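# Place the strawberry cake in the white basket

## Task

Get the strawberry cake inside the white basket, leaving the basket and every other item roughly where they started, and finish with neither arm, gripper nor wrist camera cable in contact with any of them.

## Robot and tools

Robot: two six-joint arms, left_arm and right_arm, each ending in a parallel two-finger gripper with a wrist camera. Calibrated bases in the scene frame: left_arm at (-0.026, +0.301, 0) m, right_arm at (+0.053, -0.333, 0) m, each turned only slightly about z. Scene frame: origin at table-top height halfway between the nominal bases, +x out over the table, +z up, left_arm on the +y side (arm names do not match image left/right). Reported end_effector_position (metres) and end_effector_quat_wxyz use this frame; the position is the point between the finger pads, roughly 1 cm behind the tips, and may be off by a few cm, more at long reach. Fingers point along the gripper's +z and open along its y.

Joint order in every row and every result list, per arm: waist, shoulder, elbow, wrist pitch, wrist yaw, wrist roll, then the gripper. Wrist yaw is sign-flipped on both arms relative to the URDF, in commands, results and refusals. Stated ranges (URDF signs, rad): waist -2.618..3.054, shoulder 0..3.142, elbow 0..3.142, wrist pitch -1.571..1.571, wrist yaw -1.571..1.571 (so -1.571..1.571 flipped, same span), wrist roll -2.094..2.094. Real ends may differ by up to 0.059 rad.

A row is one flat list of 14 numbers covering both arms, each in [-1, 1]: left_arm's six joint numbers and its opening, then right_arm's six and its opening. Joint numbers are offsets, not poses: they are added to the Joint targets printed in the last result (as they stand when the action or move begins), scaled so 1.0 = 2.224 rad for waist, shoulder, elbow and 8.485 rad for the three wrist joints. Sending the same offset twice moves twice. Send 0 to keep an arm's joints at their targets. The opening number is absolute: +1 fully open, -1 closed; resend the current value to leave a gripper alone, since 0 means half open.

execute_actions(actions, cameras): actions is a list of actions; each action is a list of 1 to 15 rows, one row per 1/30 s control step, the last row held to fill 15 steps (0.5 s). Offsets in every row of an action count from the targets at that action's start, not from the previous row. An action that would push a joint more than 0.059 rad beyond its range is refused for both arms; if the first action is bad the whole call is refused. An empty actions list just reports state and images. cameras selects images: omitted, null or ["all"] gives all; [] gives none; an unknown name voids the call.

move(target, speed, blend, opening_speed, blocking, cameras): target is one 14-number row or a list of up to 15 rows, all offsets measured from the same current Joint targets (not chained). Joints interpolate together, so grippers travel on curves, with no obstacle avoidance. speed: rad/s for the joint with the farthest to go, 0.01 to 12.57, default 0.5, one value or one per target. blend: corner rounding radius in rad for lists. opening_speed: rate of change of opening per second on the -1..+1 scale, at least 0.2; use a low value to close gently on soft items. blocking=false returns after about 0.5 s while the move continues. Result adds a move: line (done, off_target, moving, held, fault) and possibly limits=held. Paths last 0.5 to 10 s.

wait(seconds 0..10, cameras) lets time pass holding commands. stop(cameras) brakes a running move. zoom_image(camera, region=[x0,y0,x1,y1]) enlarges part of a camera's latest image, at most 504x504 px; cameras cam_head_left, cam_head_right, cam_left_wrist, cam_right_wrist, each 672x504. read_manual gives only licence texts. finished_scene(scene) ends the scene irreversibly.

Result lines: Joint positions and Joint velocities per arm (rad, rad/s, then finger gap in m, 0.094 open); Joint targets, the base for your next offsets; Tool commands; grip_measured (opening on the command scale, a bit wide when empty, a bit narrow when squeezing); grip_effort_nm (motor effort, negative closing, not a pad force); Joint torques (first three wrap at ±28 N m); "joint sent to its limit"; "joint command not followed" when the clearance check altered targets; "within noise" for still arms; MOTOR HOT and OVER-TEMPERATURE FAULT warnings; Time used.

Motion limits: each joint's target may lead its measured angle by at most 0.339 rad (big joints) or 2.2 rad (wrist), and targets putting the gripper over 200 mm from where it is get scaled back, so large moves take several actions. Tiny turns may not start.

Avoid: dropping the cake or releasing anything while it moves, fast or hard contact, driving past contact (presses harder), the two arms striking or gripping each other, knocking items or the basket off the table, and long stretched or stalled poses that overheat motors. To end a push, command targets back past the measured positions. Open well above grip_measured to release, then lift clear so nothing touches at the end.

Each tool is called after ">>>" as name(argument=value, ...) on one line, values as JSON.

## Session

>>> execute_actions(actions=[], cameras=["cam_head_left","cam_head_right"])

Scene clock: 0.00 s.
left_arm: end_effector_position=(+0.3753, +0.2977, +0.1035) grip_measured=+1.000 grip_effort_nm=n/a end_effector_quat_wxyz=(+0.586, +0.042, +0.806, -0.072) | right_arm: end_effector_position=(+0.4622, -0.3357, +0.1305) grip_measured=+1.000 grip_effort_nm=n/a end_effector_quat_wxyz=(+0.634, +0.023, +0.773, -0.029)
Joint positions: left_arm=[0.077 1.568 0.393 0.855 -0.268 0.017 0.094] | right_arm=[0.031 1.561 0.381 0.982 -0.115 0.006 0.094]
Joint velocities: within noise
Joint torques (N m): no reading
Motor temperatures (°C): left_arm=[22 26 23 21 23 19 23] | right_arm=[23 24 24 29 23 21 20]
Heat: left arm: 26 °C; right arm: 29 °C.
Joint targets: left_arm=[0.077 1.563 0.398 0.849 -0.269 0.017] | right_arm=[0.031 1.558 0.384 0.971 -0.116 0.006]
Tool commands: left_gripper/opening=+1.0 right_gripper/opening=+1.0
Images, in order (width x height): cam_head_left 672x504, cam_head_right 672x504.

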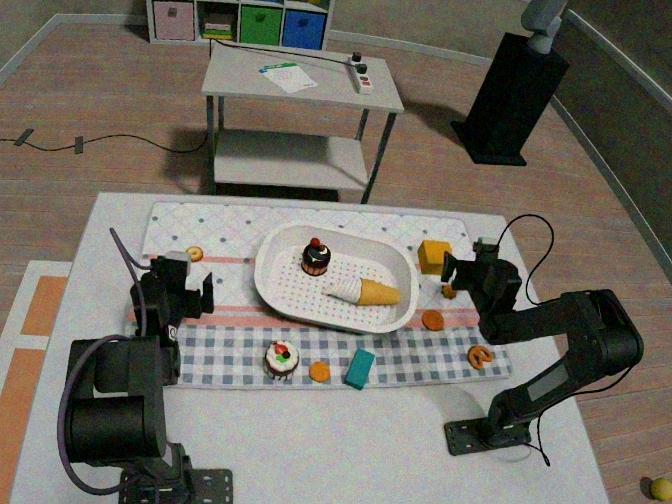

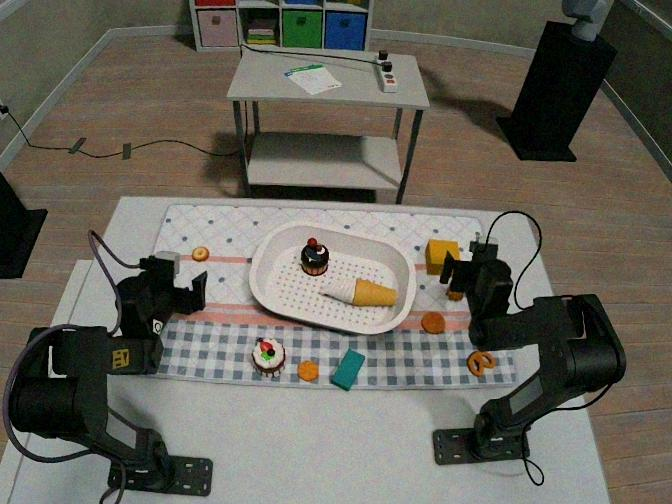

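>>> move(target=[[-0.1387,0.003,0.3037,-0.1189,0.0159,-0.001,1,0,0,0,0,0,0,1],[-0.3467,0.0067,0.4339,-0.2378,0.0317,-0.002,1,0,0,0,0,0,0,1]], speed=1.6, blend=0.3, cameras=["cam_left_wrist"])

Scene clock: 12.03 s.
left_arm: end_effector_position=(+0.2249, +0.1047, +0.1399) grip_measured=+1.000 grip_effort_nm=0.002 end_effector_quat_wxyz=(+0.089, +0.327, +0.940, -0.035) | right_arm: end_effector_position=(+0.4622, -0.3357, +0.1305) grip_measured=+1.000 grip_effort_nm=0.027 end_effector_quat_wxyz=(+0.634, +0.023, +0.773, -0.029)
Joint positions: left_arm=[-0.691 1.568 1.333 -1.144 -0.01 0.008 0.094] | right_arm=[0.031 1.561 0.381 0.982 -0.115 0.006 0.094]
Joint velocities: within noise
Joint torques (N m): left_arm=[-0.31 -5.29 8.53 0.51 0.09 -0.07] | right_arm=[0.03 -4.81 6.67 1.6 -0.05 0]
Motor temperatures (°C): left_arm=[22 26 24 24 23 19 23] | right_arm=[23 25 25 31 23 21 20]
Heat: left arm: 26 °C; right arm: 31 °C.
Joint targets: left_arm=[-0.694 1.578 1.364 -1.168 0.000 0.000] | right_arm=[0.031 1.558 0.384 0.971 -0.116 0.006]
move: done
Images, in order (width x height): cam_left_wrist 672x504.

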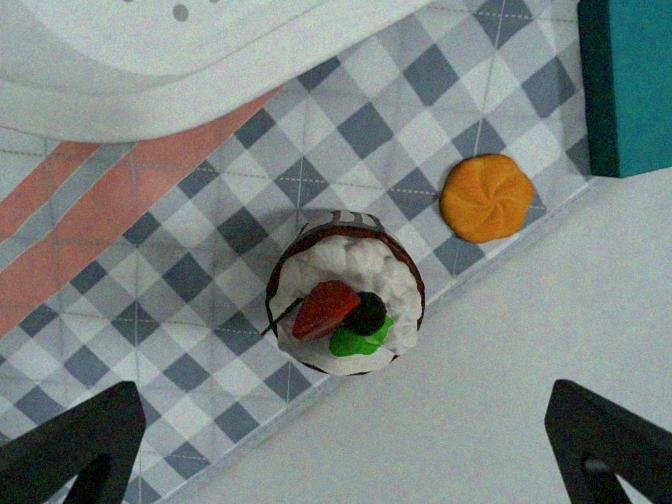

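>>> move(target=[0,0.0913,-0.0737,0.0256,0,0,1,0,0,0,0,0,0,1], speed=0.6, cameras=[])

>>> move(target=[0,0,0,0,0,0,0.3,0,0,0,0,0,0,1], opening_speed=1.2, cameras=[])

>>> move(target=[[0,-0.0913,0.0751,-0.0253,0,0,0.3,0,0,0,0,0,0,1],[0.0845,0.2109,0.4856,-0.0535,0,0,0.3,0,0,0,0,0,0,1]], speed=0.9, blend=0.05, cameras=["cam_left_wrist","cam_head_left"])

Scene clock: 31.17 s.
left_arm: end_effector_position=(+0.2247, +0.1049, +0.0439) grip_measured=+1.000 grip_effort_nm=0.007 end_effector_quat_wxyz=(+0.007, +0.328, +0.945, -0.007) | right_arm: end_effector_position=(+0.4622, -0.3357, +0.1305) grip_measured=+1.000 grip_effort_nm=0.027 end_effector_quat_wxyz=(+0.634, +0.023, +0.773, -0.029)
Joint positions: left_arm=[-0.691 1.786 1.205 -0.971 -0.009 0.008 0.094] | right_arm=[0.031 1.561 0.381 0.982 -0.115 0.006 0.094]
Joint velocities: within noise
Joint torques (N m): left_arm=[-0.27 -7.95 5.05 0.59 0.08 -0.07] | right_arm=[0.03 -4.81 6.65 1.6 -0.05 -0.01]
Motor temperatures (°C): left_arm=[22 27 27 22 23 19 23] | right_arm=[23 26 26 32 23 21 20]
Heat: left arm: 27 °C; right arm: 32 °C.
Joint targets: left_arm=[-0.694 1.781 1.200 -0.951 0.000 0.000] | right_arm=[0.031 1.558 0.384 0.971 -0.116 0.006]
move: done
No camera images: "cameras" was empty.

Scene clock: 31.97 s.
left_arm: end_effector_position=(+0.2241, +0.1040, +0.0439) grip_measured=+0.404 grip_effort_nm=-1.023 end_effector_quat_wxyz=(+0.007, +0.328, +0.945, -0.009) | right_arm: end_effector_position=(+0.4622, -0.3357, +0.1305) grip_measured=+1.000 grip_effort_nm=0.032 end_effector_quat_wxyz=(+0.634, +0.023, +0.773, -0.029)
Joint positions: left_arm=[-0.693 1.786 1.205 -0.971 -0.013 0.007 0.066] | right_arm=[0.031 1.561 0.381 0.982 -0.115 0.006 0.094]
Joint velocities: within noise
Joint torques (N m): left_arm=[-0.17 -7.94 5.04 0.59 0.11 -0.05] | right_arm=[0.02 -4.81 6.67 1.59 -0.04 -0.01]
Motor temperatures (°C): left_arm=[22 27 27 22 23 19 23] | right_arm=[23 26 26 32 23 21 20]
Heat: left arm: 27 °C; right arm: 32 °C.
Joint targets: left_arm=[-0.694 1.781 1.200 -0.951 0.000 0.000] | right_arm=[0.031 1.558 0.384 0.971 -0.116 0.006]
move: done
No camera images: "cameras" was empty.

Scene clock: 34.10 s.
left_arm: end_effector_position=(+0.3975, +0.0827, +0.1437) grip_measured=+0.404 grip_effort_nm=-1.028 end_effector_quat_wxyz=(+0.095, +0.238, +0.966, -0.026) | right_arm: end_effector_position=(+0.4622, -0.3357, +0.1305) grip_measured=+1.000 grip_effort_nm=0.032 end_effector_quat_wxyz=(+0.634, +0.023, +0.773, -0.029)
Joint positions: left_arm=[-0.506 2.241 2.248 -1.382 -0.006 0.007 0.066] | right_arm=[0.031 1.561 0.381 0.982 -0.115 0.006 0.094]
Joint velocities: within noise
Joint torques (N m): left_arm=[-0.06 -11.14 8.38 0.54 0.05 -0.05] | right_arm=[0.03 -4.81 6.68 1.6 -0.04 -0.01]
Motor temperatures (°C): left_arm=[22 27 27 22 23 19 23] | right_arm=[23 26 26 33 23 21 20]
Heat: left arm: 27 °C; right arm: 33 °C.
Joint targets: left_arm=[-0.506 2.250 2.280 -1.405 0.000 0.000] | right_arm=[0.031 1.558 0.384 0.971 -0.116 0.006]
move: done
Images, in order (width x height): cam_head_left 672x504, cam_left_wrist 672x504.

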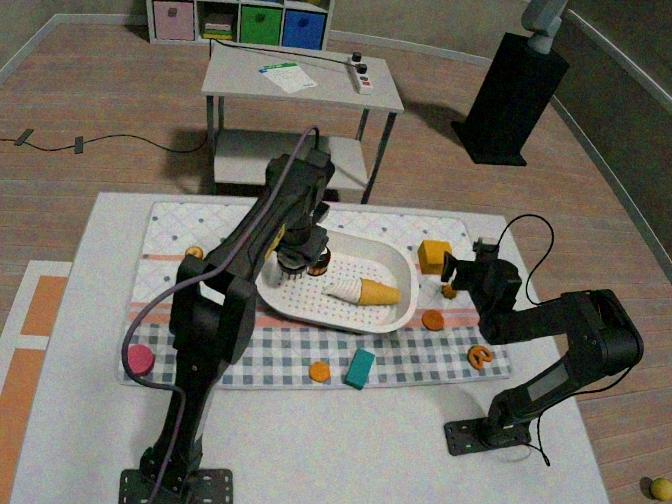

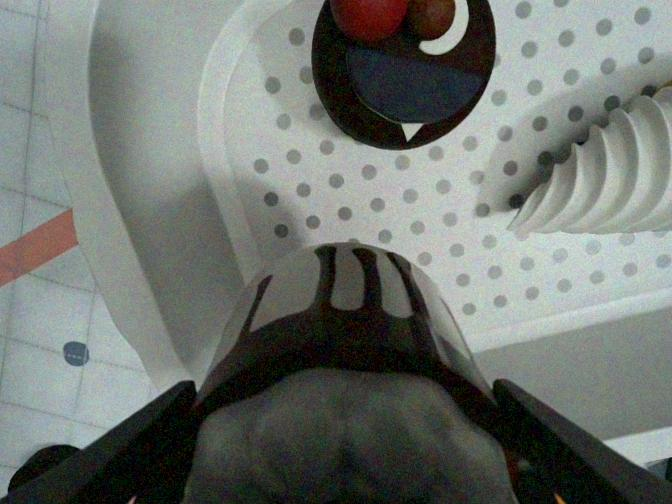

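>>> move(target=[-0.01,0.0953,-0.0081,0.0039,0,0,0.3,0,0,0,0,0,0,1], speed=0.28, cameras=["cam_left_wrist"])

Scene clock: 40.23 s.
left_arm: end_effector_position=(+0.3908, +0.0778, +0.0545) grip_measured=+0.404 grip_effort_nm=-1.023 end_effector_quat_wxyz=(+0.000, +0.246, +0.969, -0.003) | right_arm: end_effector_position=(+0.4622, -0.3357, +0.1305) grip_measured=+1.000 grip_effort_nm=0.032 end_effector_quat_wxyz=(+0.634, +0.023, +0.773, -0.029)
Joint positions: left_arm=[-0.522 2.438 2.252 -1.384 -0.005 0.007 0.066] | right_arm=[0.031 1.561 0.381 0.982 -0.115 0.006 0.094]
Joint velocities: within noise
Joint torques (N m): left_arm=[-0.65 -11.26 6.42 0.47 0.05 -0.06] | right_arm=[0.05 -4.81 6.67 1.6 -0.04 -0.01]
Motor temperatures (°C): left_arm=[22 28 27 22 23 19 23] | right_arm=[23 26 26 33 23 21 20]
Heat: left arm: 28 °C; right arm: 33 °C.
Joint targets: left_arm=[-0.528 2.462 2.262 -1.372 0.000 0.000] | right_arm=[0.031 1.558 0.384 0.971 -0.116 0.006]
move: done
Images, in order (width x height): cam_left_wrist 672x504.

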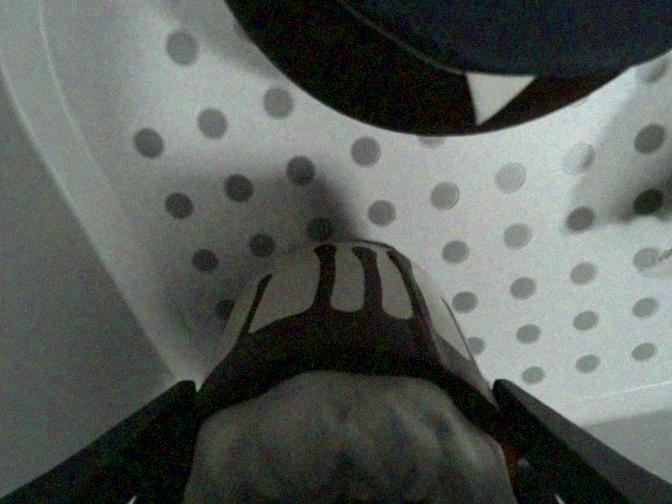

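>>> move(target=[0,0.005,0,0,0,0,0.3,0,0,0,0,0,0,1], speed=0.1, cameras=[])

>>> move(target=[0,0,0,0,0,0,0.7,0,0,0,0,0,0,1], opening_speed=1, cameras=[])

>>> move(target=[0,-0.1,0.0081,-0.0039,0,0,0.7,0,0,0,0,0,0,1], speed=0.4, cameras=["cam_left_wrist"])

Scene clock: 46.37 s.
left_arm: end_effector_position=(+0.3908, +0.0778, +0.0545) grip_measured=+0.404 grip_effort_nm=-1.018 end_effector_quat_wxyz=(+0.000, +0.246, +0.969, -0.003) | right_arm: end_effector_position=(+0.4622, -0.3357, +0.1305) grip_measured=+1.000 grip_effort_nm=0.027 end_effector_quat_wxyz=(+0.634, +0.023, +0.773, -0.029)
Joint positions: left_arm=[-0.522 2.438 2.252 -1.384 -0.005 0.007 0.066] | right_arm=[0.031 1.561 0.381 0.982 -0.115 0.006 0.094]
Joint velocities: within noise
Joint torques (N m): left_arm=[-0.66 -10.37 6.42 0.47 0.05 -0.06] | right_arm=[0.03 -4.81 6.65 1.59 -0.04 -0.01]
Motor temperatures (°C): left_arm=[22 29 27 22 23 19 24] | right_arm=[23 26 26 33 23 21 20]
Heat: left arm: 29 °C; right arm: 33 °C.
Joint targets: left_arm=[-0.528 2.473 2.262 -1.372 0.000 0.000] | right_arm=[0.031 1.558 0.384 0.971 -0.116 0.006]
move: done
No camera images: "cameras" was empty.

Scene clock: 47.00 s.
left_arm: end_effector_position=(+0.3899, +0.0784, +0.0470) grip_measured=+0.698 grip_effort_nm=0.115 end_effector_quat_wxyz=(-0.008, +0.246, +0.969, +0.000) | right_arm: end_effector_position=(+0.4622, -0.3357, +0.1305) grip_measured=+1.000 grip_effort_nm=0.027 end_effector_quat_wxyz=(+0.634, +0.023, +0.773, -0.029)
Joint positions: left_arm=[-0.522 2.455 2.252 -1.384 -0.005 0.007 0.08] | right_arm=[0.031 1.561 0.381 0.982 -0.115 0.006 0.094]
Joint velocities: within noise
Joint torques (N m): left_arm=[-0.62 -11.79 6.35 0.43 0.04 -0.06] | right_arm=[0.03 -4.79 6.65 1.59 -0.05 0]
Motor temperatures (°C): left_arm=[22 29 27 22 23 19 24] | right_arm=[23 26 26 33 23 21 20]
Heat: left arm: 29 °C; right arm: 33 °C.
Joint targets: left_arm=[-0.528 2.473 2.262 -1.372 -0.001 0.000] | right_arm=[0.031 1.558 0.384 0.971 -0.116 0.006]
move: done
No camera images: "cameras" was empty.

Scene clock: 48.00 s.
left_arm: end_effector_position=(+0.3964, +0.0749, +0.1375) grip_measured=+0.698 grip_effort_nm=0.125 end_effector_quat_wxyz=(+0.090, +0.246, +0.965, -0.025) | right_arm: end_effector_position=(+0.4622, -0.3357, +0.1305) grip_measured=+1.000 grip_effort_nm=0.032 end_effector_quat_wxyz=(+0.634, +0.023, +0.773, -0.029)
Joint positions: left_arm=[-0.522 2.264 2.263 -1.384 -0.005 0.007 0.08] | right_arm=[0.031 1.561 0.381 0.982 -0.115 0.006 0.094]
Joint velocities: within noise
Joint torques (N m): left_arm=[-0.64 -13.07 7.15 0.5 0.04 -0.05] | right_arm=[0.03 -4.79 6.65 1.59 -0.05 0]
Motor temperatures (°C): left_arm=[22 30 27 22 23 19 24] | right_arm=[23 26 26 33 23 21 20]
Heat: left arm: 30 °C; right arm: 33 °C.
Joint targets: left_arm=[-0.528 2.251 2.280 -1.405 -0.001 0.000] | right_arm=[0.031 1.558 0.384 0.971 -0.116 0.006]
move: done
Images, in order (width x height): cam_left_wrist 672x504.

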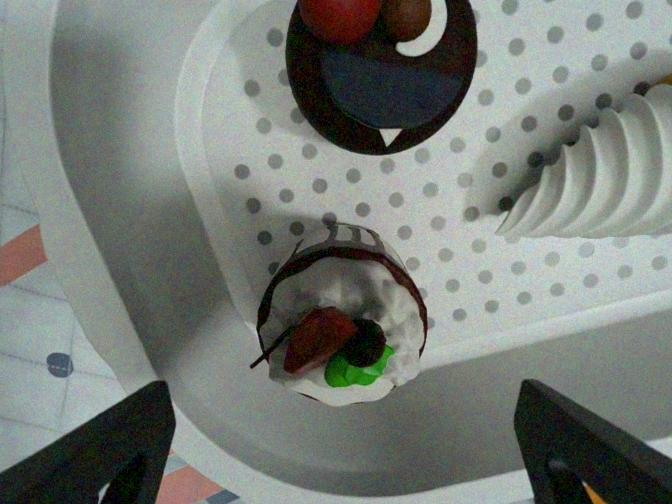

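>>> finished_scene(scene=2)

The scene is finished: the task was done.


## Next scene

The same job, from a new start.

>>> execute_actions(actions=[], cameras=["cam_head_left","cam_head_right"])

Scene clock: 0.00 s.
left_arm: end_effector_position=(+0.3701, +0.3334, +0.1050) grip_measured=+1.000 grip_effort_nm=n/a end_effector_quat_wxyz=(+0.593, -0.053, +0.803, +0.032) | right_arm: end_effector_position=(+0.4655, -0.3440, +0.1221) grip_measured=+1.000 grip_effort_nm=n/a end_effector_quat_wxyz=(+0.618, +0.034, +0.785, -0.032)
Joint positions: left_arm=[0.018 1.543 0.359 0.885 0.068 -0.032 0.094] | right_arm=[0.01 1.573 0.405 0.93 -0.111 0.019 0.094]
Joint velocities: within noise
Joint torques (N m): no reading
Motor temperatures (°C): left_arm=[22 24 22 20 23 19 23] | right_arm=[23 22 23 26 23 21 20]
Heat: left arm: 24 °C; right arm: 26 °C.
Joint targets: left_arm=[0.018 1.538 0.364 0.880 0.068 -0.032] | right_arm=[0.010 1.570 0.408 0.918 -0.112 0.019]
Tool commands: left_gripper/opening=+1.0 right_gripper/opening=+1.0
Images, in order (width x height): cam_head_left 672x504, cam_head_right 672x504.

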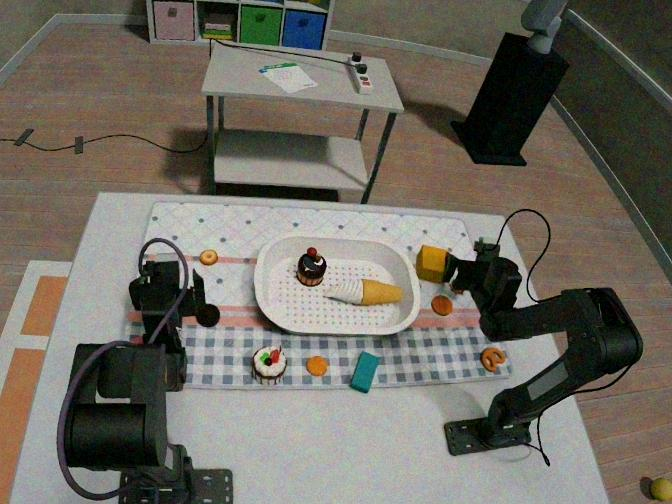

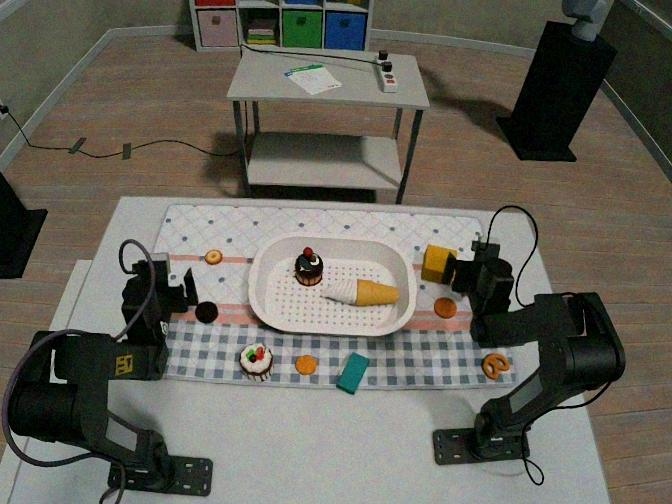

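>>> move(target=[[-0.12,0,0.2852,-0.1213,-0.004,0.002,1,0,0,0,0,0,0,1],[-0.3006,-0.0292,0.4074,-0.2425,-0.008,0.0038,1,0,0,0,0,0,0,1]], speed=1.6, blend=0.3, cameras=["cam_left_wrist"])

Scene clock: 8.77 s.
left_arm: end_effector_position=(+0.2137, +0.1340, +0.1341) grip_measured=+1.000 grip_effort_nm=0.002 end_effector_quat_wxyz=(+0.080, +0.298, +0.951, -0.022) | right_arm: end_effector_position=(+0.4655, -0.3440, +0.1221) grip_measured=+1.000 grip_effort_nm=0.027 end_effector_quat_wxyz=(+0.618, +0.034, +0.785, -0.032)
Joint positions: left_arm=[-0.646 1.492 1.241 -1.154 0.008 -0.006 0.094] | right_arm=[0.01 1.573 0.405 0.93 -0.111 0.019 0.094]
Joint velocities: within noise
Joint torques (N m): left_arm=[-0.39 -6.97 8.23 0.44 -0.07 0.1] | right_arm=[0.05 -5 6.61 1.54 -0.05 -0.01]
Motor temperatures (°C): left_arm=[22 25 22 23 23 19 23] | right_arm=[23 22 23 29 23 21 20]
Heat: left arm: 25 °C; right arm: 29 °C.
Joint targets: left_arm=[-0.650 1.473 1.270 -1.178 0.000 0.000] | right_arm=[0.010 1.570 0.408 0.918 -0.112 0.019]
move: done
Images, in order (width x height): cam_left_wrist 672x504.

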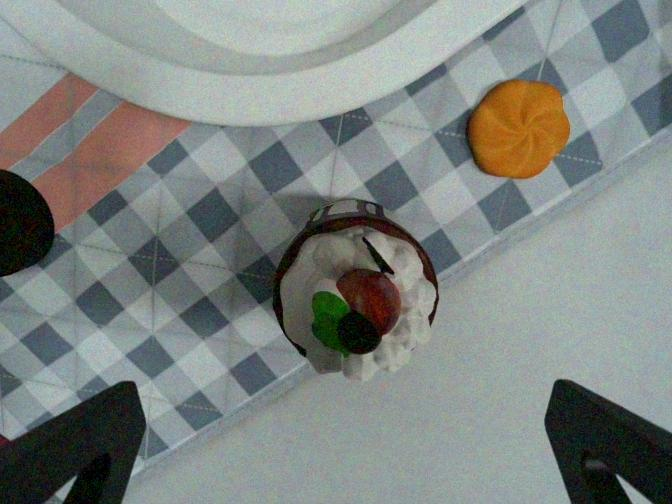

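>>> move(target=[0,0.0913,-0.0845,0.0285,0,0,1,0,0,0,0,0,0,1], speed=0.6, cameras=[])

>>> move(target=[0,0,0,0,0,0,0.3,0,0,0,0,0,0,1], opening_speed=1.2, cameras=[])

>>> move(target=[[0,-0.0913,0.0845,-0.0285,0,0,0.3,0,0,0,0,0,0,1],[0.0508,0.2059,0.4514,-0.0464,0,0,0.3,0,0,0,0,0,0,1]], speed=0.9, blend=0.05, cameras=["cam_left_wrist"])

Scene clock: 23.10 s.
left_arm: end_effector_position=(+0.2128, +0.1347, +0.0462) grip_measured=+1.000 grip_effort_nm=0.007 end_effector_quat_wxyz=(+0.013, +0.300, +0.954, +0.000) | right_arm: end_effector_position=(+0.4655, -0.3440, +0.1221) grip_measured=+1.000 grip_effort_nm=0.027 end_effector_quat_wxyz=(+0.618, +0.034, +0.785, -0.032)
Joint positions: left_arm=[-0.646 1.679 1.088 -0.956 0.008 -0.006 0.094] | right_arm=[0.01 1.573 0.405 0.93 -0.111 0.019 0.094]
Joint velocities: within noise
Joint torques (N m): left_arm=[-0.39 -6.86 4.86 0.6 -0.07 0.1] | right_arm=[0.03 -5 6.61 1.54 -0.05 -0.01]
Motor temperatures (°C): left_arm=[22 27 23 22 23 19 23] | right_arm=[23 23 24 31 23 21 20]
Heat: left arm: 27 °C; right arm: 31 °C.
Joint targets: left_arm=[-0.650 1.676 1.082 -0.936 0.000 0.000] | right_arm=[0.010 1.570 0.408 0.918 -0.112 0.019]
move: done
No camera images: "cameras" was empty.

Scene clock: 23.90 s.
left_arm: end_effector_position=(+0.2105, +0.1311, +0.0462) grip_measured=+0.404 grip_effort_nm=-1.028 end_effector_quat_wxyz=(+0.010, +0.301, +0.953, -0.009) | right_arm: end_effector_position=(+0.4655, -0.3440, +0.1221) grip_measured=+1.000 grip_effort_nm=0.027 end_effector_quat_wxyz=(+0.618, +0.034, +0.785, -0.032)
Joint positions: left_arm=[-0.649 1.679 1.088 -0.955 -0.011 -0.006 0.066] | right_arm=[0.01 1.573 0.405 0.93 -0.111 0.019 0.094]
Joint velocities: within noise
Joint torques (N m): left_arm=[-0.1 -6.89 4.88 0.6 0.1 0.1] | right_arm=[0.05 -5 6.61 1.54 -0.05 0]
Motor temperatures (°C): left_arm=[22 27 23 22 23 19 23] | right_arm=[23 23 24 31 23 21 20]
Heat: left arm: 27 °C; right arm: 31 °C.
Joint targets: left_arm=[-0.650 1.676 1.082 -0.936 0.000 0.000] | right_arm=[0.010 1.570 0.408 0.918 -0.112 0.019]
move: done
No camera images: "cameras" was empty.

Scene clock: 25.97 s.
left_arm: end_effector_position=(+0.3707, +0.0788, +0.1410) grip_measured=+0.404 grip_effort_nm=-1.023 end_effector_quat_wxyz=(+0.091, +0.248, +0.964, -0.028) | right_arm: end_effector_position=(+0.4655, -0.3440, +0.1221) grip_measured=+1.000 grip_effort_nm=0.027 end_effector_quat_wxyz=(+0.618, +0.034, +0.785, -0.032)
Joint positions: left_arm=[-0.54 2.127 2.054 -1.308 -0.008 -0.006 0.066] | right_arm=[0.01 1.573 0.405 0.93 -0.111 0.019 0.094]
Joint velocities: within noise
Joint torques (N m): left_arm=[0.2 -10.74 8.4 0.51 0.07 0.09] | right_arm=[0.03 -5 6.61 1.54 -0.05 -0.01]
Motor temperatures (°C): left_arm=[22 27 24 22 23 19 23] | right_arm=[23 23 24 31 23 21 20]
Heat: left arm: 27 °C; right arm: 31 °C.
Joint targets: left_arm=[-0.537 2.134 2.086 -1.330 0.000 0.000] | right_arm=[0.010 1.570 0.408 0.918 -0.112 0.019]
move: done
Images, in order (width x height): cam_left_wrist 672x504.

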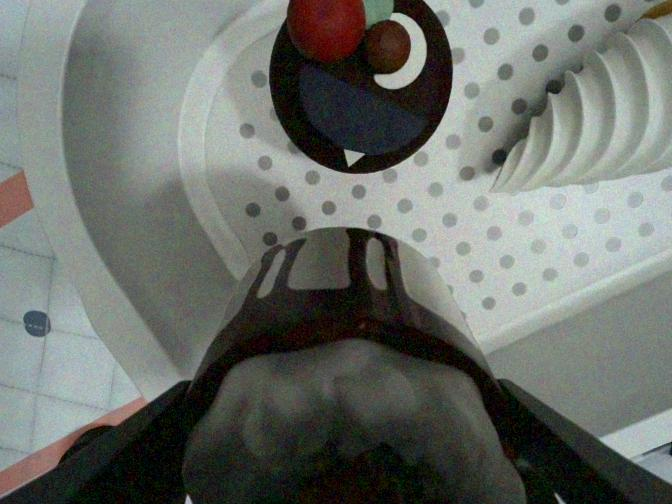

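>>> move(target=[-0.012,0.094,-0.0135,0.0055,0,0,0.3,0,0,0,0,0,0,1], speed=0.25, cameras=["cam_left_wrist"])

Scene clock: 31.10 s.
left_arm: end_effector_position=(+0.3637, +0.0735, +0.0565) grip_measured=+0.404 grip_effort_nm=-1.023 end_effector_quat_wxyz=(-0.002, +0.258, +0.966, -0.002) | right_arm: end_effector_position=(+0.4655, -0.3440, +0.1221) grip_measured=+1.000 grip_effort_nm=0.027 end_effector_quat_wxyz=(+0.618, +0.034, +0.785, -0.032)
Joint positions: left_arm=[-0.558 2.321 2.054 -1.306 -0.005 -0.006 0.066] | right_arm=[0.01 1.573 0.405 0.93 -0.111 0.019 0.094]
Joint velocities: within noise
Joint torques (N m): left_arm=[-0.54 -10.86 5.7 0.57 0.04 0.09] | right_arm=[0.03 -5.01 6.6 1.54 -0.05 -0.01]
Motor temperatures (°C): left_arm=[22 28 24 22 23 19 23] | right_arm=[23 23 24 31 23 21 20]
Heat: left arm: 28 °C; right arm: 31 °C.
Joint targets: left_arm=[-0.564 2.343 2.056 -1.283 0.000 0.000] | right_arm=[0.010 1.570 0.408 0.918 -0.112 0.019]
move: done
Images, in order (width x height): cam_left_wrist 672x504.

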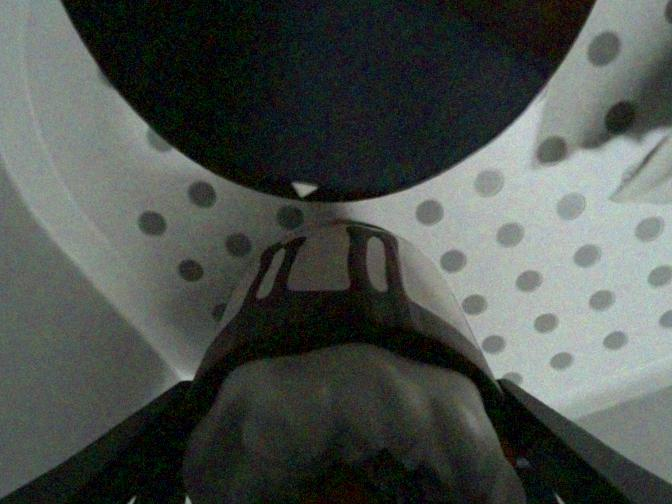

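>>> move(target=[0,0.005,0,0,0,0,0.3,0,0,0,0,0,0,1], speed=0.1, cameras=[])

>>> move(target=[0,0,0,0,0,0,0.7,0,0,0,0,0,0,1], opening_speed=1, cameras=[])

>>> move(target=[0,-0.1,0.0135,-0.0055,0,0,0.7,0,0,0,0,0,0,1], speed=0.4, cameras=["cam_left_wrist"])

Scene clock: 41.70 s.
left_arm: end_effector_position=(+0.3637, +0.0735, +0.0565) grip_measured=+0.404 grip_effort_nm=-1.023 end_effector_quat_wxyz=(-0.002, +0.258, +0.966, -0.002) | right_arm: end_effector_position=(+0.4655, -0.3440, +0.1221) grip_measured=+1.000 grip_effort_nm=0.027 end_effector_quat_wxyz=(+0.618, +0.034, +0.785, -0.032)
Joint positions: left_arm=[-0.558 2.321 2.054 -1.306 -0.005 -0.006 0.066] | right_arm=[0.01 1.573 0.405 0.93 -0.111 0.019 0.094]
Joint velocities: within noise
Joint torques (N m): left_arm=[-0.55 -9.98 5.7 0.56 0.05 0.09] | right_arm=[0.03 -5.03 6.61 1.54 -0.05 0]
Motor temperatures (°C): left_arm=[22 30 23 21 23 19 24] | right_arm=[23 23 24 32 23 21 20]
Heat: left arm: 30 °C; right arm: 32 °C.
Joint targets: left_arm=[-0.564 2.354 2.056 -1.283 0.000 0.000] | right_arm=[0.010 1.570 0.408 0.918 -0.112 0.019]
move: done
No camera images: "cameras" was empty.

Scene clock: 42.33 s.
left_arm: end_effector_position=(+0.3640, +0.0734, +0.0499) grip_measured=+0.698 grip_effort_nm=0.115 end_effector_quat_wxyz=(-0.006, +0.258, +0.966, -0.001) | right_arm: end_effector_position=(+0.4655, -0.3440, +0.1221) grip_measured=+1.000 grip_effort_nm=0.032 end_effector_quat_wxyz=(+0.618, +0.034, +0.785, -0.032)
Joint positions: left_arm=[-0.558 2.336 2.054 -1.3 -0.005 -0.006 0.08] | right_arm=[0.01 1.573 0.405 0.93 -0.111 0.019 0.094]
Joint velocities: within noise
Joint torques (N m): left_arm=[-0.55 -11.23 5.68 0.47 0.04 0.09] | right_arm=[0.03 -5 6.61 1.54 -0.05 -0.01]
Motor temperatures (°C): left_arm=[22 30 23 21 23 19 24] | right_arm=[23 23 24 32 23 21 20]
Heat: left arm: 30 °C; right arm: 32 °C.
Joint targets: left_arm=[-0.564 2.354 2.056 -1.283 0.000 0.000] | right_arm=[0.010 1.570 0.408 0.918 -0.112 0.019]
move: done
No camera images: "cameras" was empty.

Scene clock: 43.43 s.
left_arm: end_effector_position=(+0.3700, +0.0699, +0.1376) grip_measured=+0.698 grip_effort_nm=0.115 end_effector_quat_wxyz=(+0.091, +0.257, +0.962, -0.028) | right_arm: end_effector_position=(+0.4655, -0.3440, +0.1221) grip_measured=+1.000 grip_effort_nm=0.022 end_effector_quat_wxyz=(+0.618, +0.034, +0.785, -0.032)
Joint positions: left_arm=[-0.558 2.145 2.069 -1.305 -0.005 -0.006 0.08] | right_arm=[0.01 1.573 0.405 0.93 -0.111 0.019 0.094]
Joint velocities: within noise
Joint torques (N m): left_arm=[-0.53 -12.56 7.15 0.46 0.05 0.09] | right_arm=[0.03 -5 6.6 1.54 -0.05 -0.01]
Motor temperatures (°C): left_arm=[22 30 23 21 23 19 24] | right_arm=[23 23 24 32 23 21 20]
Heat: left arm: 30 °C; right arm: 32 °C.
Joint targets: left_arm=[-0.564 2.132 2.086 -1.330 0.000 0.000] | right_arm=[0.010 1.570 0.408 0.918 -0.112 0.019]
move: done
Images, in order (width x height): cam_left_wrist 672x504.

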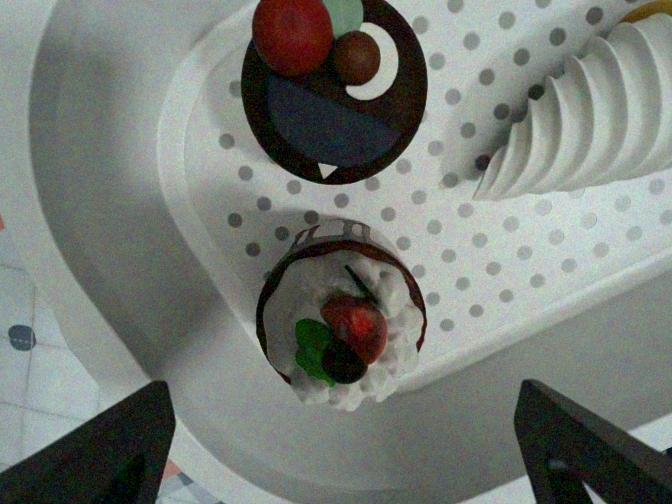

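>>> finished_scene(scene=3)

The scene is finished: the task was done.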